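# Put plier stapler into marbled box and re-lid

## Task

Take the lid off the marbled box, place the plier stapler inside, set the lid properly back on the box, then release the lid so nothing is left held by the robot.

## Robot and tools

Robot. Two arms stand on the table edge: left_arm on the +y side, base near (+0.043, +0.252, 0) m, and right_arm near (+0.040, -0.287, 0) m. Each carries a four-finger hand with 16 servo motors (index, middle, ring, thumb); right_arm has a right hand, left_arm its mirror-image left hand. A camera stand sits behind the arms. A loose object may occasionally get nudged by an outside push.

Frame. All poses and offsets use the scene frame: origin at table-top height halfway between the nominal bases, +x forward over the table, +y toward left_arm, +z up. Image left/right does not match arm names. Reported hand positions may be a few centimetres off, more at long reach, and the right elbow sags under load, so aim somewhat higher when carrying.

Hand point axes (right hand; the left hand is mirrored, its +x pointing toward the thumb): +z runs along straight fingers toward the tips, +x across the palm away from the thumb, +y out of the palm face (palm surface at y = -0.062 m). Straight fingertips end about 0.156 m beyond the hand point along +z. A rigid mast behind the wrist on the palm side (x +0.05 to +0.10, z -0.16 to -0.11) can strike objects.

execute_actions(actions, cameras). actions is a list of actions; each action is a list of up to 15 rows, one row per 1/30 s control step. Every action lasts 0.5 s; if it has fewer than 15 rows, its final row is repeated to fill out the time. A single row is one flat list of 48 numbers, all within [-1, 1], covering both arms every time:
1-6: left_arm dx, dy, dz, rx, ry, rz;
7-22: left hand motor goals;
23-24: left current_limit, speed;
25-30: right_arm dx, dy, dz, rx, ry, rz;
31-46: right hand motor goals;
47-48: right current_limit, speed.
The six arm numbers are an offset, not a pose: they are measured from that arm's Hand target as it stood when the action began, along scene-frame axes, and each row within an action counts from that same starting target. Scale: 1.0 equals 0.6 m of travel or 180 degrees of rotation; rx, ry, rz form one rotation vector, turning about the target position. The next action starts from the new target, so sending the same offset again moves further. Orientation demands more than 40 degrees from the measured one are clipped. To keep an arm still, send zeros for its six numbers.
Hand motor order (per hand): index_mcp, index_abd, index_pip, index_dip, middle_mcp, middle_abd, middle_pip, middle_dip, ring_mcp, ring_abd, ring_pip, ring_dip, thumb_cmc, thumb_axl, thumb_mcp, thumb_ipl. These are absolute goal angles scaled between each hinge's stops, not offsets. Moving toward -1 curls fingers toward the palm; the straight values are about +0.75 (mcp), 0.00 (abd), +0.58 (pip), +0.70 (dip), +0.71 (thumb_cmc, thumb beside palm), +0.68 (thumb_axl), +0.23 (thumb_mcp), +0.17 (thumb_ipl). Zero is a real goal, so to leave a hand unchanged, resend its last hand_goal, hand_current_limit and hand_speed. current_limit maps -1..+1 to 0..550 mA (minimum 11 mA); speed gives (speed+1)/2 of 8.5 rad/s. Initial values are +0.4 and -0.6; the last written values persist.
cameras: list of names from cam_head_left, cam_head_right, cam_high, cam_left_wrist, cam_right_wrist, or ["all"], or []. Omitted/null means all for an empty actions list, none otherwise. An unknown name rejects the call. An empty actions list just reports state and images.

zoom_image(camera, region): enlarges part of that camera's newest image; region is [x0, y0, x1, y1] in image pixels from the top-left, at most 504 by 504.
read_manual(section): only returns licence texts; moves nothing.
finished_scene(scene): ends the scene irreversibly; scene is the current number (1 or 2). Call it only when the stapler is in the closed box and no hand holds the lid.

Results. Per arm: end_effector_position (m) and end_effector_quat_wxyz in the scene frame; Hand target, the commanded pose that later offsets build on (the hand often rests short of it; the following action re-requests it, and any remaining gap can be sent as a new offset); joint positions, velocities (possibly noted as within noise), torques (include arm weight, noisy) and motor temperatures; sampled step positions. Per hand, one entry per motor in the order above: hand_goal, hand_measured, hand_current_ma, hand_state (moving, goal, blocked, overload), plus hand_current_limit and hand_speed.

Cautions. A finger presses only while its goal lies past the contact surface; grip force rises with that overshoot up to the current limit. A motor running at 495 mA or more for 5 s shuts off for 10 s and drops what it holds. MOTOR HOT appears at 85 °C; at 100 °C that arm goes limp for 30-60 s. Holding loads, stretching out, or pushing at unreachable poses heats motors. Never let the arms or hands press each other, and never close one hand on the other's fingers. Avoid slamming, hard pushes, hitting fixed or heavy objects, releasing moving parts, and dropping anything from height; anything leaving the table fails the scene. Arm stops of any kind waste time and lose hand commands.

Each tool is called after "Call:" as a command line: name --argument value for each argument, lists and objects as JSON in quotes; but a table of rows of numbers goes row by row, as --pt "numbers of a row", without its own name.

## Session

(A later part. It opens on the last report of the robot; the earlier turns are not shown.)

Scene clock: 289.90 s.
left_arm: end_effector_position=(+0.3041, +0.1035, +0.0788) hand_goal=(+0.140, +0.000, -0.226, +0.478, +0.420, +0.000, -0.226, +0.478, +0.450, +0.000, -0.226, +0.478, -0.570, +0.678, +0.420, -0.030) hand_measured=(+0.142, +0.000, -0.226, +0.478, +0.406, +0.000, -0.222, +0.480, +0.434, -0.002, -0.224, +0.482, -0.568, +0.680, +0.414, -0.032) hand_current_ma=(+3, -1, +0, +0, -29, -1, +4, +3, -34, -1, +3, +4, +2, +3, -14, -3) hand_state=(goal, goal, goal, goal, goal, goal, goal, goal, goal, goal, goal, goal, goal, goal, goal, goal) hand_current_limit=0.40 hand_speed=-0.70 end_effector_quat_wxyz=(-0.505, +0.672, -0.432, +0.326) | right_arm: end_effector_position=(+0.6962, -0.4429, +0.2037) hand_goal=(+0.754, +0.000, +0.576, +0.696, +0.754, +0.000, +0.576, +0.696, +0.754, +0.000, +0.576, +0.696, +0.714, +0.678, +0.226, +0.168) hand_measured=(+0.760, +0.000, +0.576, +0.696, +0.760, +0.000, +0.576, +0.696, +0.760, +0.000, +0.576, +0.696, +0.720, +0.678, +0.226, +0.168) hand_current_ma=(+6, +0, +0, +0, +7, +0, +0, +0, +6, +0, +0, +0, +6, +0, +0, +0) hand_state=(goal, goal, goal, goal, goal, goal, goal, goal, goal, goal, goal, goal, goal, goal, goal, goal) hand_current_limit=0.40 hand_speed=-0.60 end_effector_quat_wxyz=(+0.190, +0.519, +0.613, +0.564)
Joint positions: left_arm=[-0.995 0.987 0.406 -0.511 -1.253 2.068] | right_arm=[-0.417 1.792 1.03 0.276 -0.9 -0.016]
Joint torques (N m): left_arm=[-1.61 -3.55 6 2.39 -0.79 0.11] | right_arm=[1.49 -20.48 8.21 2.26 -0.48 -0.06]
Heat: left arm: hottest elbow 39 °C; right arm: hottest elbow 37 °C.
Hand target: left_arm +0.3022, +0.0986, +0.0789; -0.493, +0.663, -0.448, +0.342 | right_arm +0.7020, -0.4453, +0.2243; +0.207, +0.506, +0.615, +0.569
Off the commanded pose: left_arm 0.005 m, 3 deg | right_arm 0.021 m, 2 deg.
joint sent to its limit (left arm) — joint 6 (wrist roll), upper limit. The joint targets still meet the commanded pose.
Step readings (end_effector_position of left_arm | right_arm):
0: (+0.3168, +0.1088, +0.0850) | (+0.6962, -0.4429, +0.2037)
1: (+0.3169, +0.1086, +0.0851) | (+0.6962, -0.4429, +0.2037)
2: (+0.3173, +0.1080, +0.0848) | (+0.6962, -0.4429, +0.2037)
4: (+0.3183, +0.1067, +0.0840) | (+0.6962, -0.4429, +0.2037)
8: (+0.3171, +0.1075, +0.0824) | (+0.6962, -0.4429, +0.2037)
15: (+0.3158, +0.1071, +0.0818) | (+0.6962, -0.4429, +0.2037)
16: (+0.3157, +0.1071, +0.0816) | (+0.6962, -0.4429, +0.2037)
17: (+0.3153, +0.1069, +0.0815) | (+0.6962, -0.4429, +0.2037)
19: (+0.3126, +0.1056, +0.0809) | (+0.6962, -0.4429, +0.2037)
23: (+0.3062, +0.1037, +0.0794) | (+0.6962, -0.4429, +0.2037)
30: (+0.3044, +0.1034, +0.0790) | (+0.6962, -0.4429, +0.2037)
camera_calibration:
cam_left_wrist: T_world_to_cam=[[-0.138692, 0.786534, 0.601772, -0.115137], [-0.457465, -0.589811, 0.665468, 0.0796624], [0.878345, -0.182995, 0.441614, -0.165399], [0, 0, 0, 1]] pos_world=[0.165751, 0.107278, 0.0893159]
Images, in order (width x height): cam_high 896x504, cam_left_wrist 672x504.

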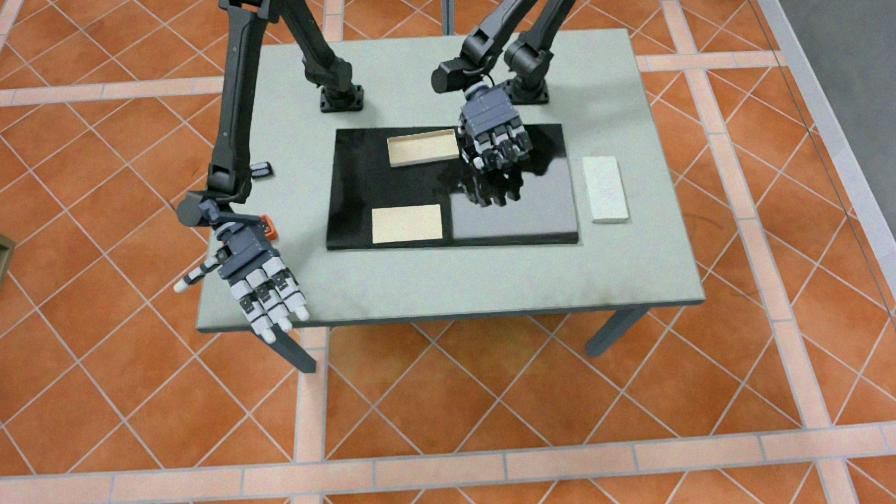

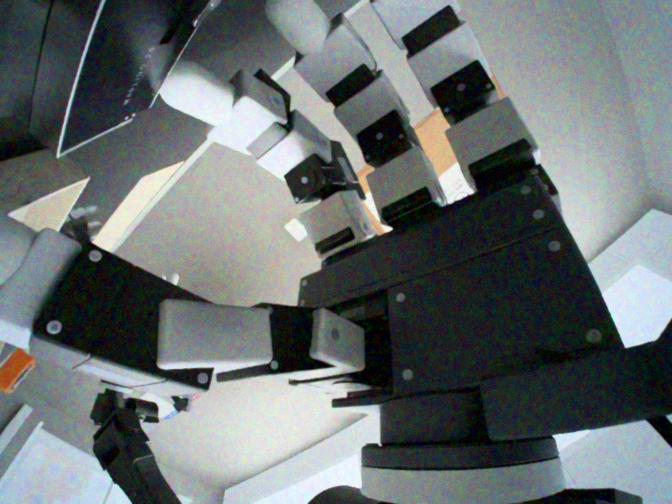

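Call:
execute_actions --actions '[[[0.0,0.0,0.0,0,0,0.0,0.12,0,-0.226,0.478,0.42,0,-0.226,0.478,0.45,0,-0.226,0.478,-0.571,0.678,0.15,-0.03,0.4,-0.6,0,0,0,0,0,0,0.754,0,0.576,0.696,0.754,0,0.576,0.696,0.754,0,0.576,0.696,0.714,0.678,0.226,0.168,0.4,-0.6]],[[0.0,0.004,0.000,0,0,0.012,0.06,0,-0.226,0.478,0.42,0,-0.226,0.478,0.45,0,-0.226,0.478,-0.571,0.678,0.10,-0.03,0.4,-0.7,0,0,0,0,0,0,0.754,0,0.576,0.696,0.754,0,0.576,0.696,0.754,0,0.576,0.696,0.714,0.678,0.226,0.168,0.4,-0.6]],[[-0.006,0.016,0.000,0,0,0.0,0.06,0,-0.226,0.478,0.42,0,-0.226,0.478,0.45,0,-0.226,0.478,-0.571,0.678,0.10,-0.03,0.4,-0.7,0,0,0,0,0,0,0.754,0,0.576,0.696,0.754,0,0.576,0.696,0.754,0,0.576,0.696,0.714,0.678,0.226,0.168,0.4,-0.6]]]' --cameras '["cam_left_wrist","cam_high"]'

Call:
zoom_image --camera "cam_high" --region '[430, 100, 570, 200]'

Scene clock: 294.17 s.
left_arm: end_effector_position=(+0.3007, +0.1077, +0.0811) hand_goal=(+0.060, +0.000, -0.226, +0.478, +0.420, +0.000, -0.226, +0.478, +0.450, +0.000, -0.226, +0.478, -0.570, +0.678, +0.100, -0.030) hand_measured=(+0.120, +0.002, -0.212, +0.484, +0.406, +0.000, -0.222, +0.480, +0.434, -0.002, -0.224, +0.482, -0.568, +0.680, +0.154, -0.016) hand_current_ma=(+191, +3, +28, +10, -29, -1, +4, +3, -34, -1, +3, +4, +4, +3, +218, +42) hand_state=(blocked, goal, goal, goal, goal, goal, goal, goal, goal, goal, goal, goal, goal, goal, blocked, goal) hand_current_limit=0.40 hand_speed=-0.70 end_effector_quat_wxyz=(-0.500, +0.675, -0.428, +0.334) | right_arm: end_effector_position=(+0.6962, -0.4429, +0.2037) hand_goal=(+0.754, +0.000, +0.576, +0.696, +0.754, +0.000, +0.576, +0.696, +0.754, +0.000, +0.576, +0.696, +0.714, +0.678, +0.226, +0.168) hand_measured=(+0.760, +0.000, +0.576, +0.696, +0.760, +0.000, +0.576, +0.696, +0.760, +0.000, +0.576, +0.696, +0.720, +0.678, +0.226, +0.168) hand_current_ma=(+6, +0, +0, +0, +7, +0, +0, +0, +6, +0, +0, +0, +6, +0, +0, +0) hand_state=(goal, goal, goal, goal, goal, goal, goal, goal, goal, goal, goal, goal, goal, goal, goal, goal) hand_current_limit=0.40 hand_speed=-0.60 end_effector_quat_wxyz=(+0.190, +0.519, +0.613, +0.564)
Joint positions: left_arm=[-0.996 0.944 0.387 -0.511 -1.249 2.071] | right_arm=[-0.417 1.792 1.03 0.276 -0.9 -0.016]
Joint torques (N m): left_arm=[-0.56 -2.96 6.04 1.5 -0.9 0.08] | right_arm=[1.55 -20.48 8.21 2.25 -0.48 -0.07]
Heat: left arm: hottest elbow 38 °C; right arm: hottest elbow 37 °C.
Hand target: left_arm +0.2986, +0.1106, +0.0790; -0.499, +0.671, -0.436, +0.332 | right_arm +0.7020, -0.4453, +0.2243; +0.207, +0.506, +0.615, +0.569
Off the commanded pose: left_arm 0.004 m, 1 deg | right_arm 0.021 m, 2 deg.
joint sent to its limit (left arm) — joint 6 (wrist roll), upper limit. The joint targets still meet the commanded pose.
Step readings (end_effector_position of left_arm | right_arm):
0: (+0.3041, +0.1036, +0.0788) | (+0.6962, -0.4429, +0.2037)
1: (+0.3041, +0.1036, +0.0788) | (+0.6962, -0.4429, +0.2037)
2: (+0.3041, +0.1036, +0.0788) | (+0.6962, -0.4429, +0.2037)
4: (+0.3040, +0.1036, +0.0787) | (+0.6962, -0.4429, +0.2037)
8: (+0.3040, +0.1036, +0.0787) | (+0.6962, -0.4429, +0.2037)
15: (+0.3039, +0.1035, +0.0788) | (+0.6962, -0.4429, +0.2037)
16: (+0.3039, +0.1035, +0.0788) | (+0.6962, -0.4429, +0.2037)
17: (+0.3039, +0.1035, +0.0789) | (+0.6962, -0.4429, +0.2037)
19: (+0.3039, +0.1034, +0.0792) | (+0.6962, -0.4429, +0.2037)
23: (+0.3038, +0.1035, +0.0794) | (+0.6962, -0.4429, +0.2037)
30: (+0.3036, +0.1037, +0.0794) | (+0.6962, -0.4429, +0.2037)
31: (+0.3036, +0.1039, +0.0793) | (+0.6962, -0.4429, +0.2037)
32: (+0.3033, +0.1042, +0.0791) | (+0.6962, -0.4429, +0.2037)
34: (+0.3025, +0.1050, +0.0796) | (+0.6962, -0.4429, +0.2037)
38: (+0.3009, +0.1074, +0.0805) | (+0.6962, -0.4429, +0.2037)
45: (+0.3007, +0.1077, +0.0811) | (+0.6962, -0.4429, +0.2037)
camera_calibration:
cam_left_wrist: T_world_to_cam=[[-0.14143, 0.798238, 0.585503, -0.119381], [-0.465259, -0.575655, 0.672426, 0.0792635], [0.873803, -0.177309, 0.452802, -0.162814], [0, 0, 0, 1]] pos_world=[0.162261, 0.112054, 0.0903218]
Images, in order (width x height): cam_high 896x504, cam_left_wrist 672x504.

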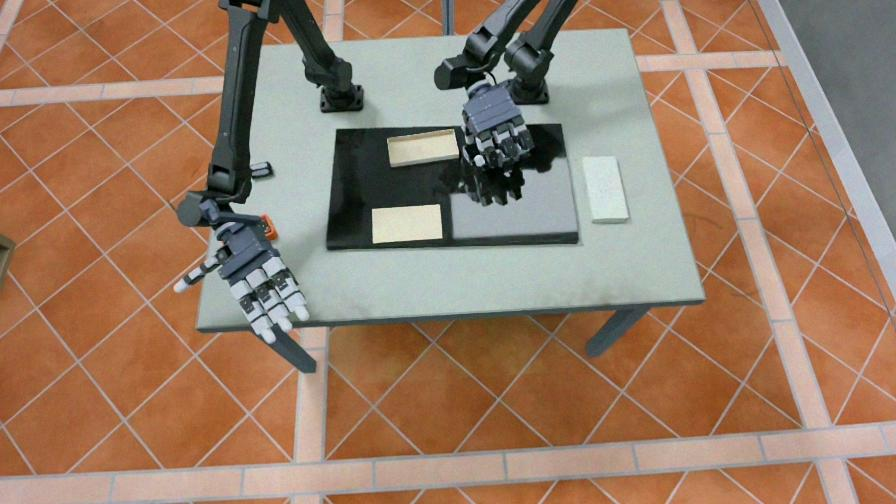

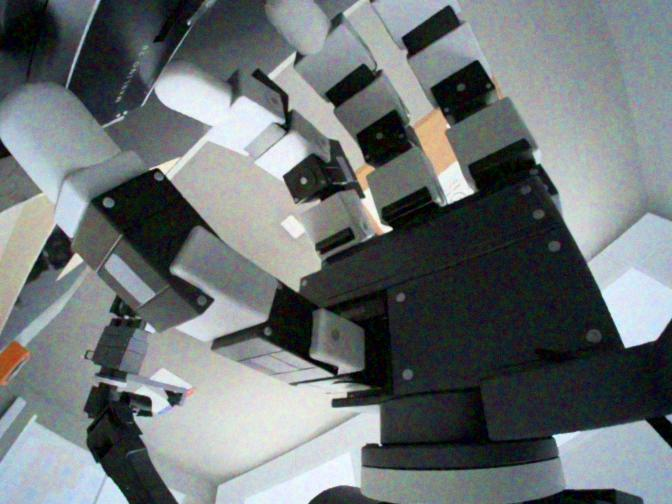

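Scaled by 3.600 from the camera's 896x504 image, which has a finer 1280x720 frame.

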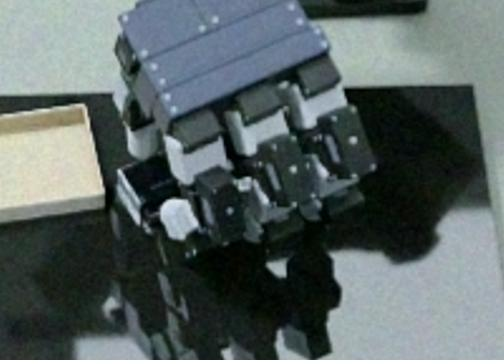

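Call:
execute_actions --actions '[[[-0.007,0.016,0.000,0,0,0.0,0.05,0,-0.226,0.478,0.42,0,-0.226,0.478,0.45,0,-0.226,0.478,-0.571,0.678,0.08,-0.03,0.4,-0.7,0,0,0,0,0,0,0.754,0,0.576,0.696,0.754,0,0.576,0.696,0.754,0,0.576,0.696,0.714,0.678,0.226,0.168,0.4,-0.6]],[[-0.006,0.012,0.000,0,0,0.0,0.05,0,-0.226,0.478,0.42,0,-0.226,0.478,0.45,0,-0.226,0.478,-0.571,0.678,0.08,-0.03,0.4,-0.7,0,0,0,0,0,0,0.754,0,0.576,0.696,0.754,0,0.576,0.696,0.754,0,0.576,0.696,0.714,0.678,0.226,0.168,0.4,-0.6]]]' --cameras '["cam_left_wrist","cam_high"]'

Call:
zoom_image --camera "cam_high" --region '[430, 100, 570, 200]'

Scene clock: 296.20 s.
left_arm: end_effector_position=(+0.2935, +0.1188, +0.0839) hand_goal=(+0.050, +0.000, -0.226, +0.478, +0.420, +0.000, -0.226, +0.478, +0.450, +0.000, -0.226, +0.478, -0.570, +0.678, +0.080, -0.030) hand_measured=(+0.050, +0.002, -0.224, +0.480, +0.406, +0.000, -0.222, +0.480, +0.434, -0.002, -0.224, +0.482, -0.564, +0.680, +0.098, -0.022) hand_current_ma=(-1, +3, +1, +1, -29, -1, +4, +3, -34, -1, +3, +4, +8, +3, +50, +22) hand_state=(goal, goal, goal, goal, goal, goal, goal, goal, goal, goal, goal, goal, goal, goal, goal, goal) hand_current_limit=0.40 hand_speed=-0.70 end_effector_quat_wxyz=(-0.497, +0.677, -0.423, +0.341) | right_arm: end_effector_position=(+0.6962, -0.4429, +0.2037) hand_goal=(+0.754, +0.000, +0.576, +0.696, +0.754, +0.000, +0.576, +0.696, +0.754, +0.000, +0.576, +0.696, +0.714, +0.678, +0.226, +0.168) hand_measured=(+0.760, +0.000, +0.576, +0.696, +0.760, +0.000, +0.576, +0.696, +0.760, +0.000, +0.576, +0.696, +0.720, +0.678, +0.226, +0.168) hand_current_ma=(+6, +0, +0, +0, +7, +0, +0, +0, +6, +0, +0, +0, +6, +0, +0, +0) hand_state=(goal, goal, goal, goal, goal, goal, goal, goal, goal, goal, goal, goal, goal, goal, goal, goal) hand_current_limit=0.40 hand_speed=-0.60 end_effector_quat_wxyz=(+0.190, +0.519, +0.613, +0.564)
Joint positions: left_arm=[-0.996 0.869 0.357 -0.538 -1.249 2.071] | right_arm=[-0.417 1.792 1.03 0.276 -0.9 -0.016]
Joint torques (N m): left_arm=[0.15 -1.85 5.98 0.91 -0.93 0.08] | right_arm=[1.49 -20.42 8.2 2.28 -0.49 -0.07]
Heat: left arm: hottest elbow 38 °C; right arm: hottest elbow 37 °C.
Hand target: left_arm +0.2908, +0.1275, +0.0790; -0.499, +0.671, -0.436, +0.332 | right_arm +0.7020, -0.4453, +0.2243; +0.207, +0.506, +0.615, +0.569
Off the commanded pose: left_arm 0.011 m, 2 deg | right_arm 0.021 m, 2 deg.
joint sent to its limit (left arm) — joint 6 (wrist roll), upper limit. The joint targets still meet the commanded pose.
Step readings (end_effector_position of left_arm | right_arm):
0: (+0.3007, +0.1077, +0.0811) | (+0.6962, -0.4429, +0.2037)
1: (+0.3007, +0.1078, +0.0810) | (+0.6962, -0.4429, +0.2037)
2: (+0.3004, +0.1081, +0.0809) | (+0.6962, -0.4429, +0.2037)
4: (+0.2998, +0.1091, +0.0817) | (+0.6962, -0.4429, +0.2037)
8: (+0.2986, +0.1110, +0.0842) | (+0.6962, -0.4429, +0.2037)
15: (+0.2976, +0.1125, +0.0839) | (+0.6962, -0.4429, +0.2037)
16: (+0.2976, +0.1125, +0.0840) | (+0.6962, -0.4429, +0.2037)
17: (+0.2974, +0.1128, +0.0839) | (+0.6962, -0.4429, +0.2037)
19: (+0.2964, +0.1143, +0.0839) | (+0.6962, -0.4429, +0.2037)
23: (+0.2944, +0.1174, +0.0840) | (+0.6962, -0.4429, +0.2037)
30: (+0.2936, +0.1186, +0.0839) | (+0.6962, -0.4429, +0.2037)
camera_calibration:
cam_left_wrist: T_world_to_cam=[[-0.147043, 0.806793, 0.572244, -0.129215], [-0.471714, -0.565704, 0.676362, 0.0808323], [0.869405, -0.170482, 0.463758, -0.156246], [0, 0, 0, 1]] pos_world=[0.154971, 0.12334, 0.0917312]
Images, in order (width x height): cam_high 896x504, cam_left_wrist 672x504.

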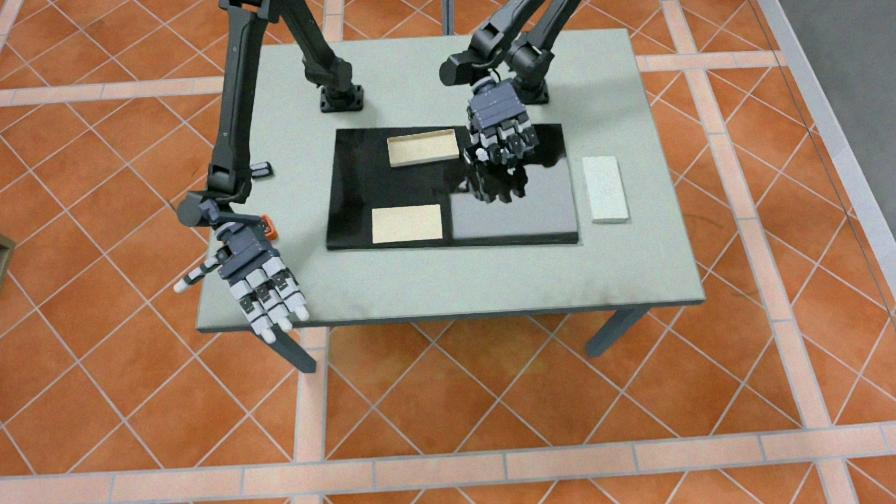

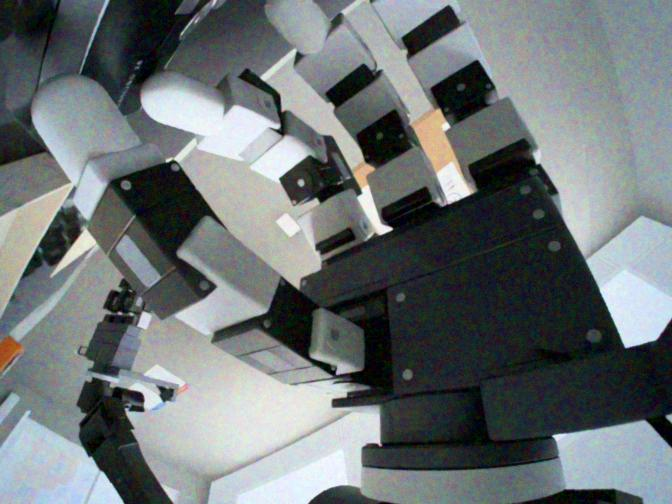

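Scaled by 3.600 from the camera's 896x504 image, which has a finer 1280x720 frame.

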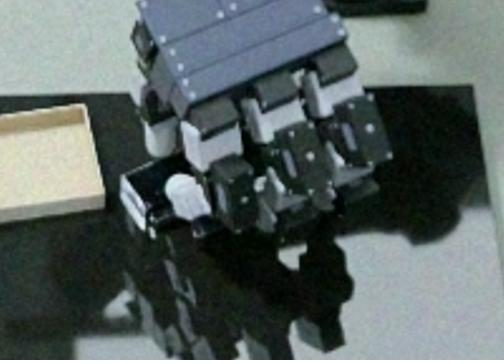

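Call:
execute_actions --actions '[[[0.004,-0.012,0.012,0,0,0.0,0.32,0,-0.226,0.478,0.42,0,-0.226,0.478,0.45,0,-0.226,0.478,-0.571,0.678,0.42,-0.03,0.4,-0.5,0,0,0,0,0,0,0.754,0,0.576,0.696,0.754,0,0.576,0.696,0.754,0,0.576,0.696,0.714,0.678,0.226,0.168,0.4,-0.6]],[[0.006,-0.020,-0.010,0,0,0.0,0.32,0,-0.226,0.478,0.42,0,-0.226,0.478,0.45,0,-0.226,0.478,-0.571,0.678,0.42,-0.03,0.4,-0.5,0,0,0,0,0,0,0.754,0,0.576,0.696,0.754,0,0.576,0.696,0.754,0,0.576,0.696,0.714,0.678,0.226,0.168,0.4,-0.6]]]' --cameras '["cam_high"]'

Call:
zoom_image --camera "cam_high" --region '[430, 100, 570, 200]'

Scene clock: 300.40 s.
left_arm: end_effector_position=(+0.2953, +0.1191, +0.0818) hand_goal=(+0.320, +0.000, -0.226, +0.478, +0.420, +0.000, -0.226, +0.478, +0.450, +0.000, -0.226, +0.478, -0.570, +0.678, +0.420, -0.030) hand_measured=(+0.226, -0.022, -0.288, +0.436, +0.406, +0.000, -0.222, +0.480, +0.434, -0.002, -0.224, +0.482, -0.568, +0.680, +0.414, -0.028) hand_current_ma=(-349, -41, -184, -118, -29, -1, +4, +3, -34, -1, +3, +4, +3, +3, -15, +3) hand_state=(blocked, blocked, blocked, blocked, goal, goal, goal, goal, goal, goal, goal, goal, goal, goal, goal, goal) hand_current_limit=0.40 hand_speed=-0.50 end_effector_quat_wxyz=(-0.507, +0.671, -0.429, +0.329) | right_arm: end_effector_position=(+0.6962, -0.4429, +0.2037) hand_goal=(+0.754, +0.000, +0.576, +0.696, +0.754, +0.000, +0.576, +0.696, +0.754, +0.000, +0.576, +0.696, +0.714, +0.678, +0.226, +0.168) hand_measured=(+0.760, +0.000, +0.576, +0.696, +0.760, +0.000, +0.576, +0.696, +0.760, +0.000, +0.576, +0.696, +0.720, +0.678, +0.226, +0.168) hand_current_ma=(+6, +0, +0, +0, +7, +0, +0, +0, +6, +0, +0, +0, +6, +0, +0, +0) hand_state=(goal, goal, goal, goal, goal, goal, goal, goal, goal, goal, goal, goal, goal, goal, goal, goal) hand_current_limit=0.40 hand_speed=-0.60 end_effector_quat_wxyz=(+0.190, +0.519, +0.613, +0.564)
Joint positions: left_arm=[-0.996 0.907 0.371 -0.547 -1.262 2.072] | right_arm=[-0.417 1.792 1.03 0.276 -0.9 -0.016]
Joint torques (N m): left_arm=[-1.26 0.56 7.51 2.5 -0.38 0.03] | right_arm=[1.49 -20.48 8.2 2.26 -0.49 -0.07]
Heat: left arm: hottest elbow 38 °C; right arm: hottest elbow 37 °C.
Hand target: left_arm +0.2968, +0.1083, +0.0802; -0.499, +0.671, -0.436, +0.332 | right_arm +0.7020, -0.4453, +0.2243; +0.207, +0.506, +0.615, +0.569
Off the commanded pose: left_arm 0.011 m, 1 deg | right_arm 0.021 m, 2 deg.
Step readings (end_effector_position of left_arm | right_arm):
0: (+0.2935, +0.1188, +0.0839) | (+0.6962, -0.4429, +0.2037)
1: (+0.2935, +0.1189, +0.0839) | (+0.6962, -0.4429, +0.2037)
2: (+0.2933, +0.1192, +0.0837) | (+0.6962, -0.4429, +0.2037)
4: (+0.2927, +0.1200, +0.0833) | (+0.6962, -0.4429, +0.2037)
8: (+0.2924, +0.1209, +0.0831) | (+0.6962, -0.4429, +0.2037)
15: (+0.2924, +0.1213, +0.0832) | (+0.6962, -0.4429, +0.2037)
16: (+0.2924, +0.1213, +0.0832) | (+0.6962, -0.4429, +0.2037)
17: (+0.2925, +0.1211, +0.0833) | (+0.6962, -0.4429, +0.2037)
19: (+0.2929, +0.1209, +0.0828) | (+0.6962, -0.4429, +0.2037)
23: (+0.2948, +0.1196, +0.0821) | (+0.6962, -0.4429, +0.2037)
30: (+0.2953, +0.1191, +0.0817) | (+0.6962, -0.4429, +0.2037)
Images, in order (width x height): cam_high 896x504.

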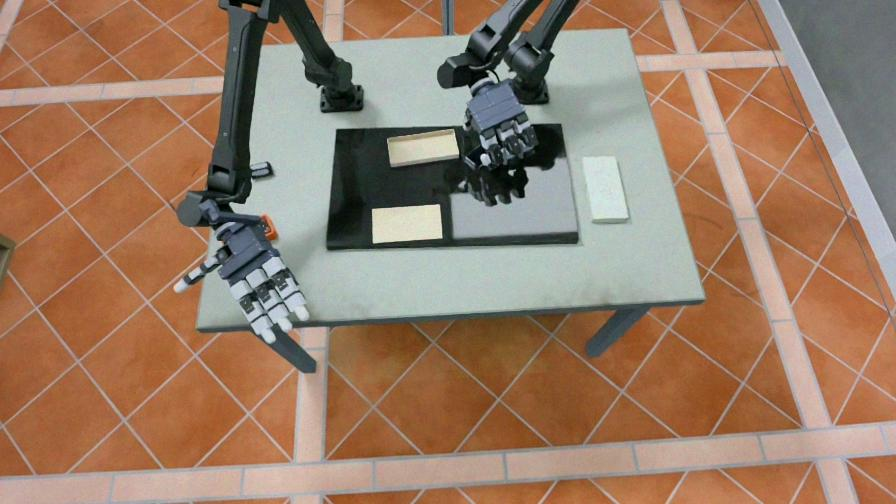

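Scaled by 3.600 from the camera's 896x504 image, which has a finer 1280x720 frame.

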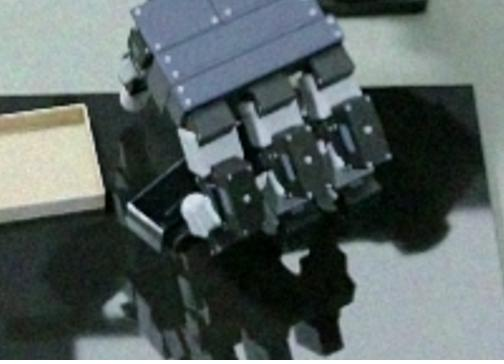

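Call:
execute_actions --actions '[[[0.0,0.0,0.03,0,0,0.0,0.20,0,-0.226,0.478,0.42,0,-0.226,0.478,0.45,0,-0.226,0.478,-0.571,0.678,0.42,-0.03,0.3,-0.5,0,0,0,0,0,0,0.754,0,0.576,0.696,0.754,0,0.576,0.696,0.754,0,0.576,0.696,0.714,0.678,0.226,0.168,0.4,-0.6]],[[0,0,0.02,0,0,0.0,0.20,0,-0.226,0.478,0.42,0,-0.226,0.478,0.45,0,-0.226,0.478,-0.571,0.678,0.42,-0.03,0.3,-0.5,0,0,0,0,0,0,0.754,0,0.576,0.696,0.754,0,0.576,0.696,0.754,0,0.576,0.696,0.714,0.678,0.226,0.168,0.4,-0.6]]]' --cameras '["cam_high","cam_left_wrist"]'

Call:
zoom_image --camera "cam_high" --region '[430, 100, 570, 200]'

Scene clock: 303.00 s.
left_arm: end_effector_position=(+0.2932, +0.1197, +0.0950) hand_goal=(+0.200, +0.000, -0.226, +0.478, +0.420, +0.000, -0.226, +0.478, +0.450, +0.000, -0.226, +0.478, -0.570, +0.678, +0.420, -0.030) hand_measured=(+0.190, -0.002, -0.228, +0.476, +0.406, +0.000, -0.222, +0.480, +0.434, -0.002, -0.224, +0.482, -0.568, +0.680, +0.414, -0.028) hand_current_ma=(-19, -2, -2, -3, -28, -1, +4, +3, -34, -1, +3, +4, +3, +3, -14, +3) hand_state=(goal, goal, goal, goal, goal, goal, goal, goal, goal, goal, goal, goal, goal, goal, goal, goal) hand_current_limit=0.30 hand_speed=-0.50 end_effector_quat_wxyz=(-0.506, +0.670, -0.437, +0.321) | right_arm: end_effector_position=(+0.6962, -0.4429, +0.2037) hand_goal=(+0.754, +0.000, +0.576, +0.696, +0.754, +0.000, +0.576, +0.696, +0.754, +0.000, +0.576, +0.696, +0.714, +0.678, +0.226, +0.168) hand_measured=(+0.760, +0.000, +0.576, +0.696, +0.760, +0.000, +0.576, +0.696, +0.760, +0.000, +0.576, +0.696, +0.720, +0.678, +0.226, +0.168) hand_current_ma=(+6, +0, +0, +0, +7, +0, +0, +0, +6, +0, +0, +0, +6, +0, +0, +0) hand_state=(goal, goal, goal, goal, goal, goal, goal, goal, goal, goal, goal, goal, goal, goal, goal, goal) hand_current_limit=0.40 hand_speed=-0.60 end_effector_quat_wxyz=(+0.190, +0.519, +0.613, +0.564)
Joint positions: left_arm=[-0.996 0.875 0.405 -0.633 -1.251 2.072] | right_arm=[-0.417 1.792 1.03 0.276 -0.9 -0.016]
Joint torques (N m): left_arm=[-1.08 -2.37 9.42 1.06 -0.84 0.08] | right_arm=[1.49 -20.48 8.2 2.26 -0.48 -0.07]
Heat: left arm: hottest elbow 38 °C; right arm: hottest elbow 37 °C.
Hand target: left_arm +0.2968, +0.1083, +0.1102; -0.499, +0.671, -0.436, +0.332 | right_arm +0.7020, -0.4453, +0.2243; +0.207, +0.506, +0.615, +0.569
Off the commanded pose: left_arm 0.019 m, 2 deg | right_arm 0.021 m, 2 deg.
joint sent to its limit (left arm) — joint 6 (wrist roll), upper limit. The joint targets still meet the commanded pose.
Step readings (end_effector_position of left_arm | right_arm):
0: (+0.2954, +0.1190, +0.0818) | (+0.6962, -0.4429, +0.2037)
1: (+0.2955, +0.1189, +0.0820) | (+0.6962, -0.4429, +0.2037)
2: (+0.2958, +0.1187, +0.0825) | (+0.6962, -0.4429, +0.2037)
4: (+0.2960, +0.1181, +0.0839) | (+0.6962, -0.4429, +0.2037)
8: (+0.2951, +0.1180, +0.0855) | (+0.6962, -0.4429, +0.2037)
15: (+0.2943, +0.1186, +0.0861) | (+0.6962, -0.4429, +0.2037)
16: (+0.2943, +0.1187, +0.0863) | (+0.6962, -0.4429, +0.2037)
17: (+0.2941, +0.1187, +0.0868) | (+0.6962, -0.4429, +0.2037)
19: (+0.2935, +0.1194, +0.0883) | (+0.6962, -0.4429, +0.2037)
23: (+0.2934, +0.1195, +0.0928) | (+0.6962, -0.4429, +0.2037)
30: (+0.2934, +0.1195, +0.0952) | (+0.6962, -0.4429, +0.2037)
camera_calibration:
cam_left_wrist: T_world_to_cam=[[-0.130934, 0.779711, 0.612296, -0.14161], [-0.452789, -0.596467, 0.662729, 0.0730812], [0.881951, -0.190467, 0.431143, -0.159186], [0, 0, 0, 1]] pos_world=[0.154943, 0.123686, 0.106906]
Images, in order (width x height): cam_high 896x504, cam_left_wrist 672x504.

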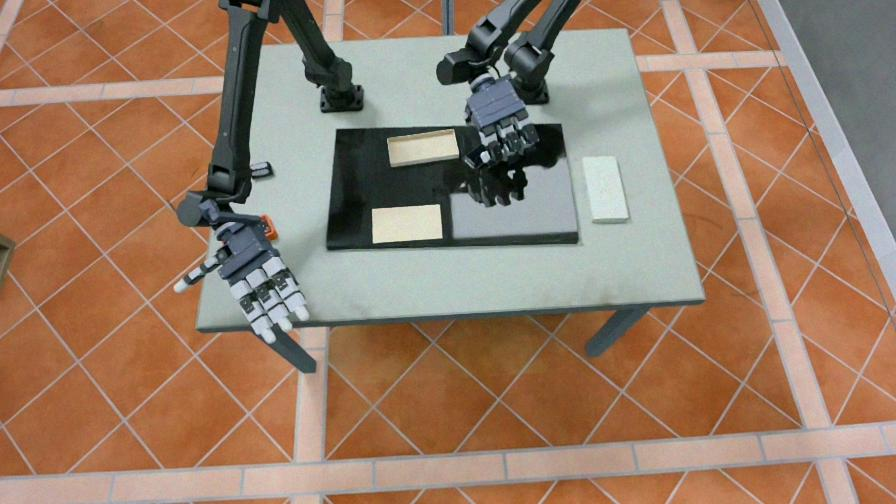

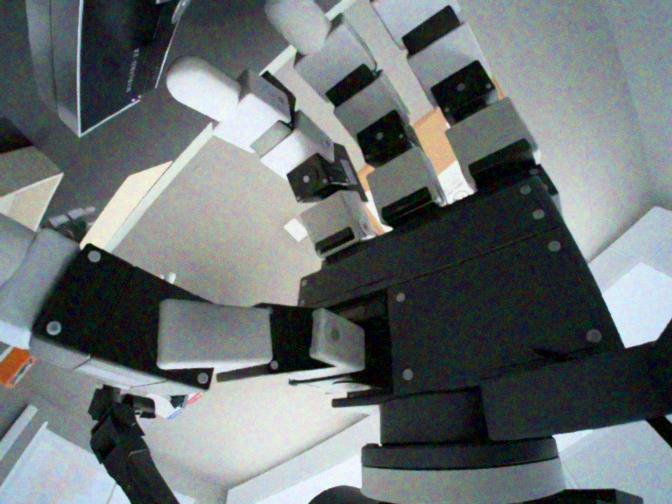

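Scaled by 3.600 from the camera's 896x504 image, which has a finer 1280x720 frame.

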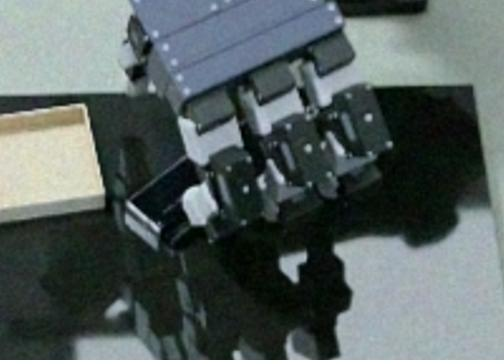

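Call:
execute_actions --actions '[[[0.01,0.02,0.05,0,0,0.03,0.30,0,-0.226,0.478,0.42,0,-0.226,0.478,0.45,0,-0.226,0.478,-0.571,0.678,0.42,-0.03,0.3,-0.5,0,0,0,0,0,0,0.754,0,0.576,0.696,0.754,0,0.576,0.696,0.754,0,0.576,0.696,0.714,0.678,0.226,0.168,0.4,-0.6]],[[0.04,0.08,0.01,0,0,0.08,0.30,0,-0.226,0.478,0.42,0,-0.226,0.478,0.45,0,-0.226,0.478,-0.571,0.678,0.42,-0.03,0.3,-0.5,0,0,0,0,0,0,0.754,0,0.576,0.696,0.754,0,0.576,0.696,0.754,0,0.576,0.696,0.714,0.678,0.226,0.168,0.4,-0.6]],[[0.03,0.09,0.0,0,0,0.08,0.30,0,-0.226,0.478,0.42,0,-0.226,0.478,0.45,0,-0.226,0.478,-0.571,0.678,0.42,-0.03,0.3,-0.5,0,0,0,0,0,0,0.754,0,0.576,0.696,0.754,0,0.576,0.696,0.754,0,0.576,0.696,0.714,0.678,0.226,0.168,0.4,-0.6]]]' --cameras '["cam_high","cam_head_left"]'

Call:
zoom_image --camera "cam_high" --region '[430, 110, 550, 200]'

Call:
zoom_image --camera "cam_head_left" --region '[400, 230, 560, 340]'

Scene clock: 306.83 s.
left_arm: end_effector_position=(+0.3351, +0.2245, +0.1359) hand_goal=(+0.300, +0.000, -0.226, +0.478, +0.420, +0.000, -0.226, +0.478, +0.450, +0.000, -0.226, +0.478, -0.570, +0.678, +0.420, -0.030) hand_measured=(+0.288, -0.002, -0.228, +0.476, +0.408, +0.000, -0.224, +0.480, +0.436, -0.002, -0.224, +0.482, -0.568, +0.680, +0.416, -0.028) hand_current_ma=(-23, -1, -2, -3, -25, -1, +3, +3, -32, -1, +3, +4, +2, +3, -10, +3) hand_state=(goal, goal, goal, goal, goal, goal, goal, goal, goal, goal, goal, goal, goal, goal, goal, goal) hand_current_limit=0.30 hand_speed=-0.50 end_effector_quat_wxyz=(-0.573, +0.767, -0.232, +0.170) | right_arm: end_effector_position=(+0.6962, -0.4429, +0.2037) hand_goal=(+0.754, +0.000, +0.576, +0.696, +0.754, +0.000, +0.576, +0.696, +0.754, +0.000, +0.576, +0.696, +0.714, +0.678, +0.226, +0.168) hand_measured=(+0.760, +0.000, +0.576, +0.696, +0.760, +0.000, +0.576, +0.696, +0.760, +0.000, +0.576, +0.696, +0.720, +0.678, +0.226, +0.168) hand_current_ma=(+6, +0, +0, +0, +7, +0, +0, +0, +6, +0, +0, +0, +6, +0, +0, +0) hand_state=(goal, goal, goal, goal, goal, goal, goal, goal, goal, goal, goal, goal, goal, goal, goal, goal) hand_current_limit=0.40 hand_speed=-0.60 end_effector_quat_wxyz=(+0.190, +0.519, +0.613, +0.564)
Joint positions: left_arm=[-0.601 1.045 0.638 -1.222 -1.281 1.515] | right_arm=[-0.417 1.792 1.03 0.276 -0.9 -0.016]
Joint torques (N m): left_arm=[0.44 -2.84 9.02 0.18 -1.27 -0.05] | right_arm=[1.49 -20.48 8.2 2.26 -0.49 -0.07]
Heat: left arm: hottest elbow 39 °C; right arm: hottest elbow 37 °C.
Hand target: left_arm +0.3447, +0.2223, +0.1461; -0.575, +0.770, -0.219, +0.171 | right_arm +0.7020, -0.4453, +0.2243; +0.207, +0.506, +0.615, +0.569
Off the commanded pose: left_arm 0.014 m, 2 deg | right_arm 0.021 m, 2 deg.
Step readings (end_effector_position of left_arm | right_arm):
0: (+0.2932, +0.1197, +0.0950) | (+0.6962, -0.4429, +0.2037)
1: (+0.2931, +0.1198, +0.0952) | (+0.6962, -0.4429, +0.2037)
2: (+0.2925, +0.1208, +0.0960) | (+0.6962, -0.4429, +0.2037)
4: (+0.2915, +0.1232, +0.1009) | (+0.6962, -0.4429, +0.2037)
8: (+0.2955, +0.1242, +0.1181) | (+0.6962, -0.4429, +0.2037)
15: (+0.2956, +0.1259, +0.1269) | (+0.6962, -0.4429, +0.2037)
16: (+0.2954, +0.1267, +0.1269) | (+0.6962, -0.4429, +0.2037)
17: (+0.2956, +0.1295, +0.1271) | (+0.6962, -0.4429, +0.2037)
19: (+0.2996, +0.1426, +0.1290) | (+0.6962, -0.4429, +0.2037)
23: (+0.3101, +0.1698, +0.1332) | (+0.6962, -0.4429, +0.2037)
30: (+0.3162, +0.1735, +0.1333) | (+0.6962, -0.4429, +0.2037)
31: (+0.3166, +0.1735, +0.1335) | (+0.6962, -0.4429, +0.2037)
32: (+0.3171, +0.1757, +0.1337) | (+0.6962, -0.4429, +0.2037)
34: (+0.3203, +0.1891, +0.1350) | (+0.6962, -0.4429, +0.2037)
38: (+0.3266, +0.2204, +0.1362) | (+0.6962, -0.4429, +0.2037)
45: (+0.3328, +0.2255, +0.1342) | (+0.6962, -0.4429, +0.2037)
Images, in order (width x height): cam_head_left 896x504, cam_high 896x504.

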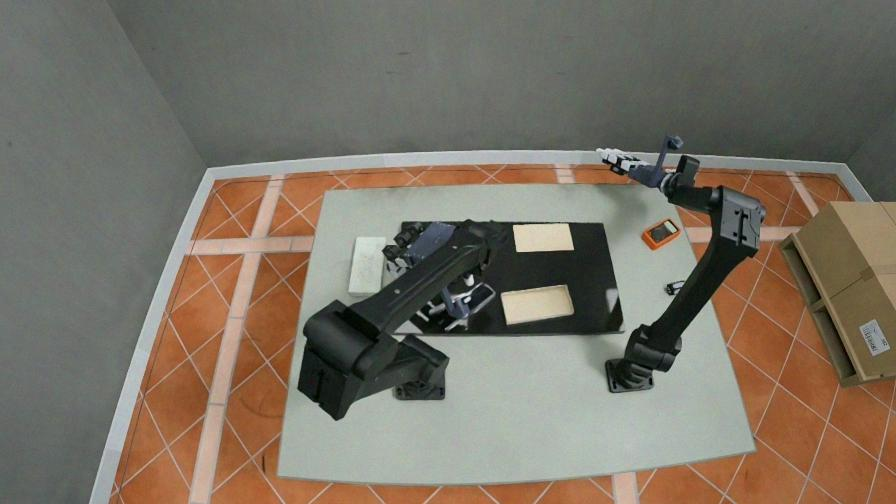

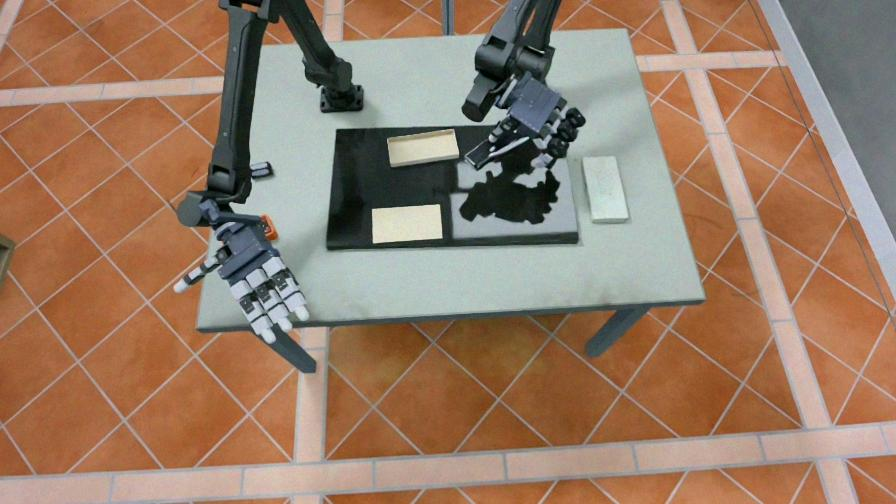

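Scaled by 4.200 from the camera's 896x504 image, which has a finer 1280x720 frame.

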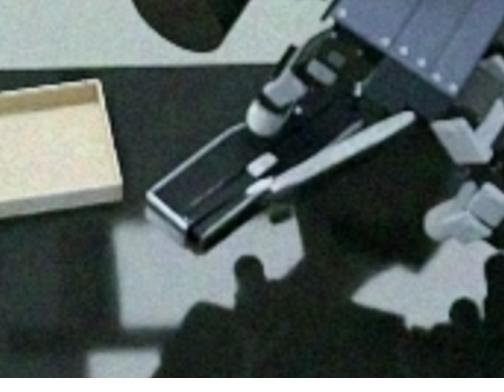

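Scaled by 3.150 from the camera's 896x504 image, which has a finer 1280x720 frame.

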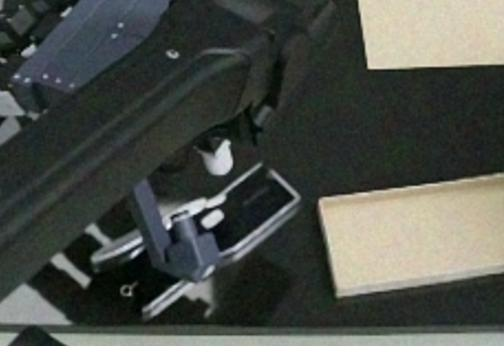

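Call:
execute_actions --actions '[[[-0.004,-0.060,-0.010,0,0,-0.039,0.34,0,-0.226,0.478,0.36,0,-0.226,0.478,0.95,0,0.576,0.696,-0.571,0.678,0.37,-0.03,0.3,-0.5,0,0,0,0,0,0,0.754,0,0.576,0.696,0.754,0,0.576,0.696,0.754,0,0.576,0.696,0.714,0.678,0.226,0.168,0.4,-0.6]],[[-0.010,-0.055,-0.015,0,0,-0.039,0.34,0,-0.226,0.478,0.36,0,-0.226,0.478,0.95,0,0.576,0.696,-0.571,0.678,0.37,-0.03,0.3,-0.5,0,0,0,0,0,0,0.754,0,0.576,0.696,0.754,0,0.576,0.696,0.754,0,0.576,0.696,0.714,0.678,0.226,0.168,0.4,-0.6]],[[-0.018,-0.055,-0.01,0,0,-0.039,0.34,0,-0.226,0.478,0.36,0,-0.226,0.478,0.95,0,0.576,0.696,-0.571,0.678,0.37,-0.03,0.3,-0.5,0,0,0,0,0,0,0.754,0,0.576,0.696,0.754,0,0.576,0.696,0.754,0,0.576,0.696,0.714,0.678,0.226,0.168,0.4,-0.6]]]' --cameras '["cam_high","cam_left_wrist"]'

Call:
zoom_image --camera "cam_high" --region '[430, 110, 550, 200]'

Scene clock: 314.83 s.
left_arm: end_effector_position=(+0.3266, +0.1242, +0.1286) hand_goal=(+0.340, +0.000, -0.226, +0.478, +0.360, +0.000, -0.226, +0.478, +0.950, +0.000, +0.576, +0.696, -0.570, +0.678, +0.370, -0.030) hand_measured=(+0.328, -0.002, -0.228, +0.476, +0.356, +0.000, -0.224, +0.480, +0.926, -0.002, +0.568, +0.692, -0.568, +0.680, +0.370, -0.028) hand_current_ma=(-25, -1, -2, -3, -6, -1, +3, +3, -58, -1, -13, -5, +2, +3, +0, +3) hand_state=(goal, goal, goal, goal, goal, goal, goal, goal, blocked, goal, goal, goal, goal, goal, goal, goal) hand_current_limit=0.30 hand_speed=-0.50 end_effector_quat_wxyz=(-0.536, +0.719, -0.349, +0.271) | right_arm: end_effector_position=(+0.6962, -0.4429, +0.2037) hand_goal=(+0.754, +0.000, +0.576, +0.696, +0.754, +0.000, +0.576, +0.696, +0.754, +0.000, +0.576, +0.696, +0.714, +0.678, +0.226, +0.168) hand_measured=(+0.760, +0.000, +0.576, +0.696, +0.760, +0.000, +0.576, +0.696, +0.760, +0.000, +0.576, +0.696, +0.720, +0.678, +0.226, +0.168) hand_current_ma=(+6, +0, +0, +0, +7, +0, +0, +0, +6, +0, +0, +0, +6, +0, +0, +0) hand_state=(goal, goal, goal, goal, goal, goal, goal, goal, goal, goal, goal, goal, goal, goal, goal, goal) hand_current_limit=0.40 hand_speed=-0.60 end_effector_quat_wxyz=(+0.190, +0.519, +0.613, +0.564)
Joint positions: left_arm=[-0.9 1.067 0.626 -1.054 -1.288 1.633] | right_arm=[-0.417 1.792 1.03 0.276 -0.9 -0.016]
Joint torques (N m): left_arm=[-1.2 -3.72 6.17 1.66 -1.13 0.09] | right_arm=[1.49 -20.48 8.2 2.26 -0.48 -0.07]
Heat: left arm: hottest elbow 39 °C; right arm: hottest elbow 37 °C.
Hand target: left_arm +0.3256, +0.1204, +0.1251; -0.534, +0.717, -0.356, +0.273 | right_arm +0.7020, -0.4453, +0.2243; +0.207, +0.506, +0.615, +0.569
Off the commanded pose: left_arm 0.005 m, 1 deg | right_arm 0.021 m, 2 deg.
Step readings (end_effector_position of left_arm | right_arm):
0: (+0.3351, +0.2245, +0.1360) | (+0.6962, -0.4429, +0.2037)
1: (+0.3351, +0.2245, +0.1360) | (+0.6962, -0.4429, +0.2037)
2: (+0.3351, +0.2239, +0.1358) | (+0.6962, -0.4429, +0.2037)
4: (+0.3347, +0.2196, +0.1355) | (+0.6962, -0.4429, +0.2037)
8: (+0.3330, +0.2028, +0.1339) | (+0.6962, -0.4429, +0.2037)
15: (+0.3324, +0.1983, +0.1322) | (+0.6962, -0.4429, +0.2037)
16: (+0.3325, +0.1981, +0.1322) | (+0.6962, -0.4429, +0.2037)
17: (+0.3331, +0.1959, +0.1324) | (+0.6962, -0.4429, +0.2037)
19: (+0.3338, +0.1870, +0.1327) | (+0.6962, -0.4429, +0.2037)
23: (+0.3331, +0.1644, +0.1327) | (+0.6962, -0.4429, +0.2037)
30: (+0.3343, +0.1589, +0.1321) | (+0.6962, -0.4429, +0.2037)
31: (+0.3344, +0.1586, +0.1321) | (+0.6962, -0.4429, +0.2037)
32: (+0.3346, +0.1566, +0.1322) | (+0.6962, -0.4429, +0.2037)
34: (+0.3335, +0.1488, +0.1319) | (+0.6962, -0.4429, +0.2037)
38: (+0.3279, +0.1282, +0.1306) | (+0.6962, -0.4429, +0.2037)
45: (+0.3269, +0.1240, +0.1293) | (+0.6962, -0.4429, +0.2037)
camera_calibration:
cam_left_wrist: T_world_to_cam=[[-0.31676, 0.741723, 0.591194, -0.09321], [-0.317335, -0.670244, 0.670873, 0.0325875], [0.893846, 0.0248996, 0.447682, -0.23493], [0, 0, 0, 1]] pos_world=[0.190808, 0.0968273, 0.138417]
Images, in order (width x height): cam_high 896x504, cam_left_wrist 672x504.

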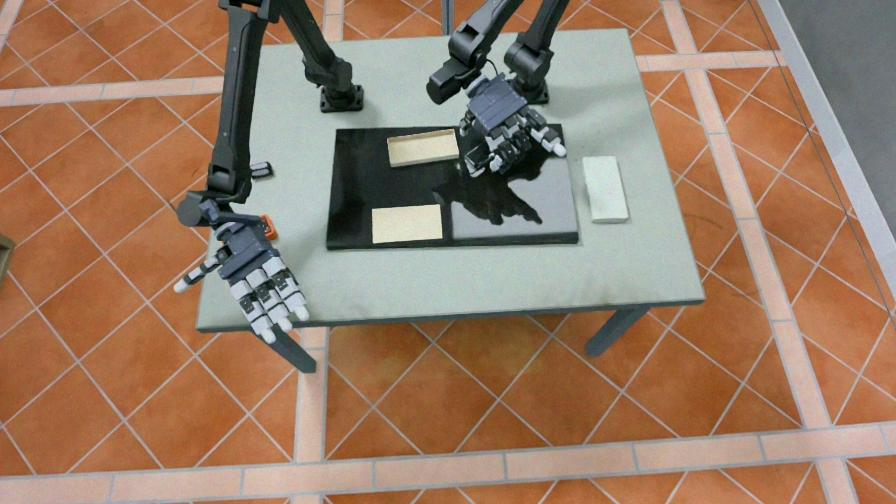

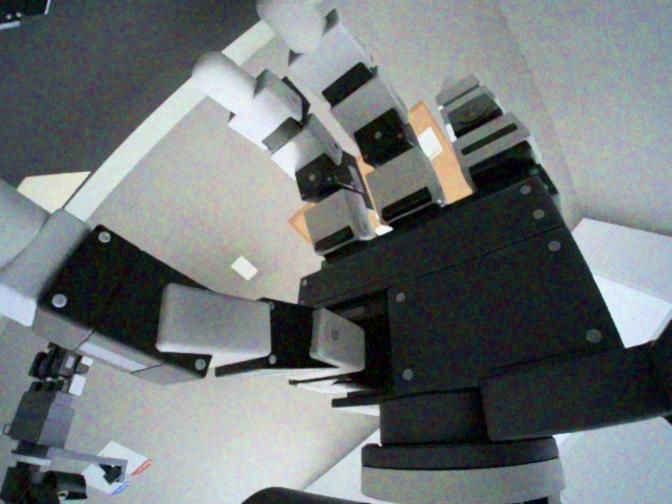

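Scaled by 4.200 from the camera's 896x504 image, which has a finer 1280x720 frame.

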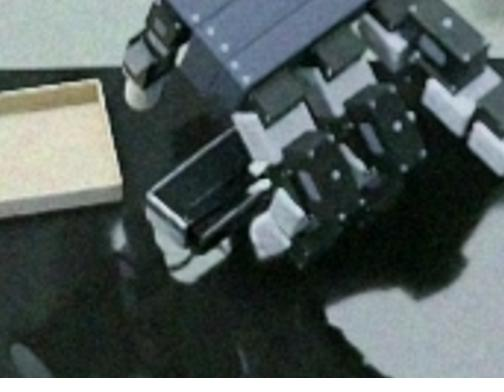

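Call:
execute_actions --actions '[[[-0.014,-0.013,-0.015,0,0,-0.018,0.34,0,-0.226,0.478,0.36,0,-0.226,0.478,0.95,0,0.576,0.696,-0.571,0.678,0.37,-0.03,0.3,-0.5,0,0,0,0,0,0,0.754,0,0.576,0.696,0.754,0,0.576,0.696,0.754,0,0.576,0.696,0.714,0.678,0.226,0.168,0.4,-0.6]],[[-0.002,-0.002,-0.015,0,0,0,0.34,0,-0.226,0.478,0.36,0,-0.226,0.478,0.95,0,0.576,0.696,-0.571,0.678,0.37,-0.03,0.3,-0.5,0,0,0,0,0,0,0.754,0,0.576,0.696,0.754,0,0.576,0.696,0.754,0,0.576,0.696,0.714,0.678,0.226,0.168,0.4,-0.6]]]' --cameras '["cam_high","cam_left_wrist"]'

Call:
zoom_image --camera "cam_high" --region '[430, 110, 550, 200]'

Scene clock: 318.60 s.
left_arm: end_effector_position=(+0.3174, +0.1175, +0.1112) hand_goal=(+0.340, +0.000, -0.226, +0.478, +0.360, +0.000, -0.226, +0.478, +0.950, +0.000, +0.576, +0.696, -0.570, +0.678, +0.370, -0.030) hand_measured=(+0.328, -0.002, -0.228, +0.476, +0.356, +0.000, -0.224, +0.480, +0.926, -0.002, +0.568, +0.692, -0.568, +0.680, +0.370, -0.028) hand_current_ma=(-24, -1, -2, -3, -6, -1, +3, +3, -57, -1, -13, -5, +2, +3, +0, +3) hand_state=(goal, goal, goal, goal, goal, goal, goal, goal, blocked, goal, goal, goal, goal, goal, goal, goal) hand_current_limit=0.30 hand_speed=-0.50 end_effector_quat_wxyz=(-0.530, +0.708, -0.371, +0.283) | right_arm: end_effector_position=(+0.6962, -0.4429, +0.2037) hand_goal=(+0.754, +0.000, +0.576, +0.696, +0.754, +0.000, +0.576, +0.696, +0.754, +0.000, +0.576, +0.696, +0.714, +0.678, +0.226, +0.168) hand_measured=(+0.760, +0.000, +0.576, +0.696, +0.760, +0.000, +0.576, +0.696, +0.760, +0.000, +0.576, +0.696, +0.720, +0.678, +0.226, +0.168) hand_current_ma=(+6, +0, +0, +0, +7, +0, +0, +0, +6, +0, +0, +0, +6, +0, +0, +0) hand_state=(goal, goal, goal, goal, goal, goal, goal, goal, goal, goal, goal, goal, goal, goal, goal, goal) hand_current_limit=0.40 hand_speed=-0.60 end_effector_quat_wxyz=(+0.190, +0.519, +0.613, +0.564)
Joint positions: left_arm=[-0.941 1.063 0.572 -0.961 -1.288 1.686] | right_arm=[-0.417 1.792 1.03 0.276 -0.9 -0.016]
Joint torques (N m): left_arm=[-1.61 -3.08 6.09 1.72 -1.04 -0.02] | right_arm=[1.49 -20.48 8.2 2.26 -0.48 -0.07]
Heat: left arm: hottest elbow 39 °C; right arm: hottest elbow 37 °C.
Hand target: left_arm +0.3160, +0.1112, +0.1072; -0.526, +0.706, -0.376, +0.288 | right_arm +0.7020, -0.4453, +0.2243; +0.207, +0.506, +0.615, +0.569
Off the commanded pose: left_arm 0.008 m, 1 deg | right_arm 0.021 m, 2 deg.
Step readings (end_effector_position of left_arm | right_arm):
0: (+0.3266, +0.1243, +0.1286) | (+0.6962, -0.4429, +0.2037)
1: (+0.3265, +0.1243, +0.1285) | (+0.6962, -0.4429, +0.2037)
2: (+0.3264, +0.1236, +0.1277) | (+0.6962, -0.4429, +0.2037)
4: (+0.3250, +0.1219, +0.1242) | (+0.6962, -0.4429, +0.2037)
8: (+0.3195, +0.1191, +0.1165) | (+0.6962, -0.4429, +0.2037)
15: (+0.3191, +0.1175, +0.1156) | (+0.6962, -0.4429, +0.2037)
16: (+0.3192, +0.1173, +0.1158) | (+0.6962, -0.4429, +0.2037)
17: (+0.3193, +0.1171, +0.1156) | (+0.6962, -0.4429, +0.2037)
19: (+0.3190, +0.1169, +0.1146) | (+0.6962, -0.4429, +0.2037)
23: (+0.3174, +0.1180, +0.1116) | (+0.6962, -0.4429, +0.2037)
30: (+0.3173, +0.1176, +0.1111) | (+0.6962, -0.4429, +0.2037)
camera_calibration:
cam_left_wrist: T_world_to_cam=[[-0.272789, 0.753535, 0.59814, -0.0970102], [-0.351603, -0.656797, 0.667078, 0.0465521], [0.895523, -0.0283361, 0.444112, -0.212661], [0, 0, 0, 1]] pos_world=[0.180348, 0.0976498, 0.121417]
Images, in order (width x height): cam_high 896x504, cam_left_wrist 672x504.

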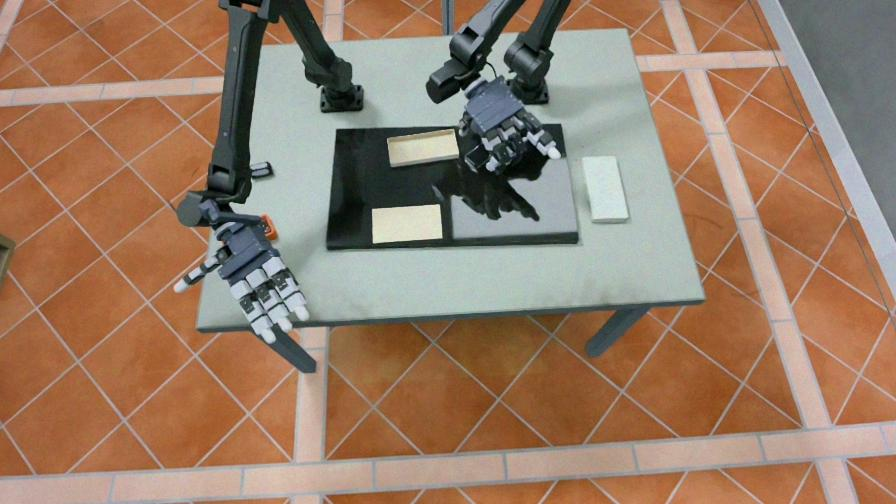

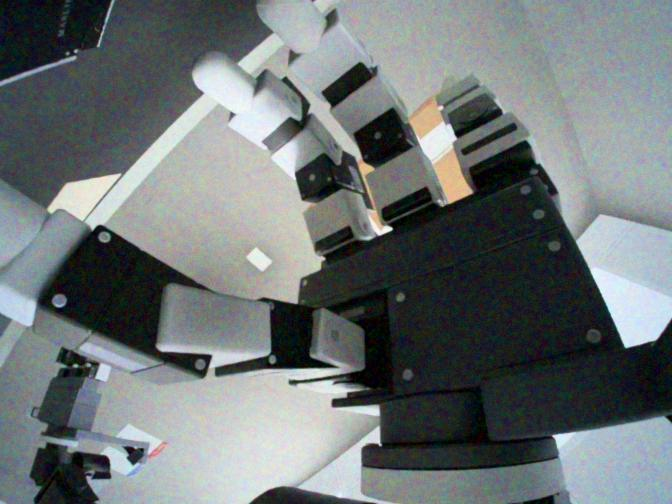

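Scaled by 4.200 from the camera's 896x504 image, which has a finer 1280x720 frame.

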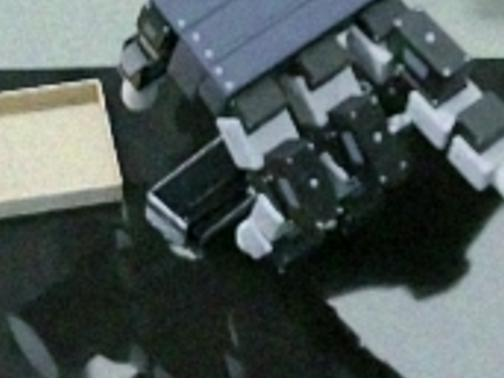

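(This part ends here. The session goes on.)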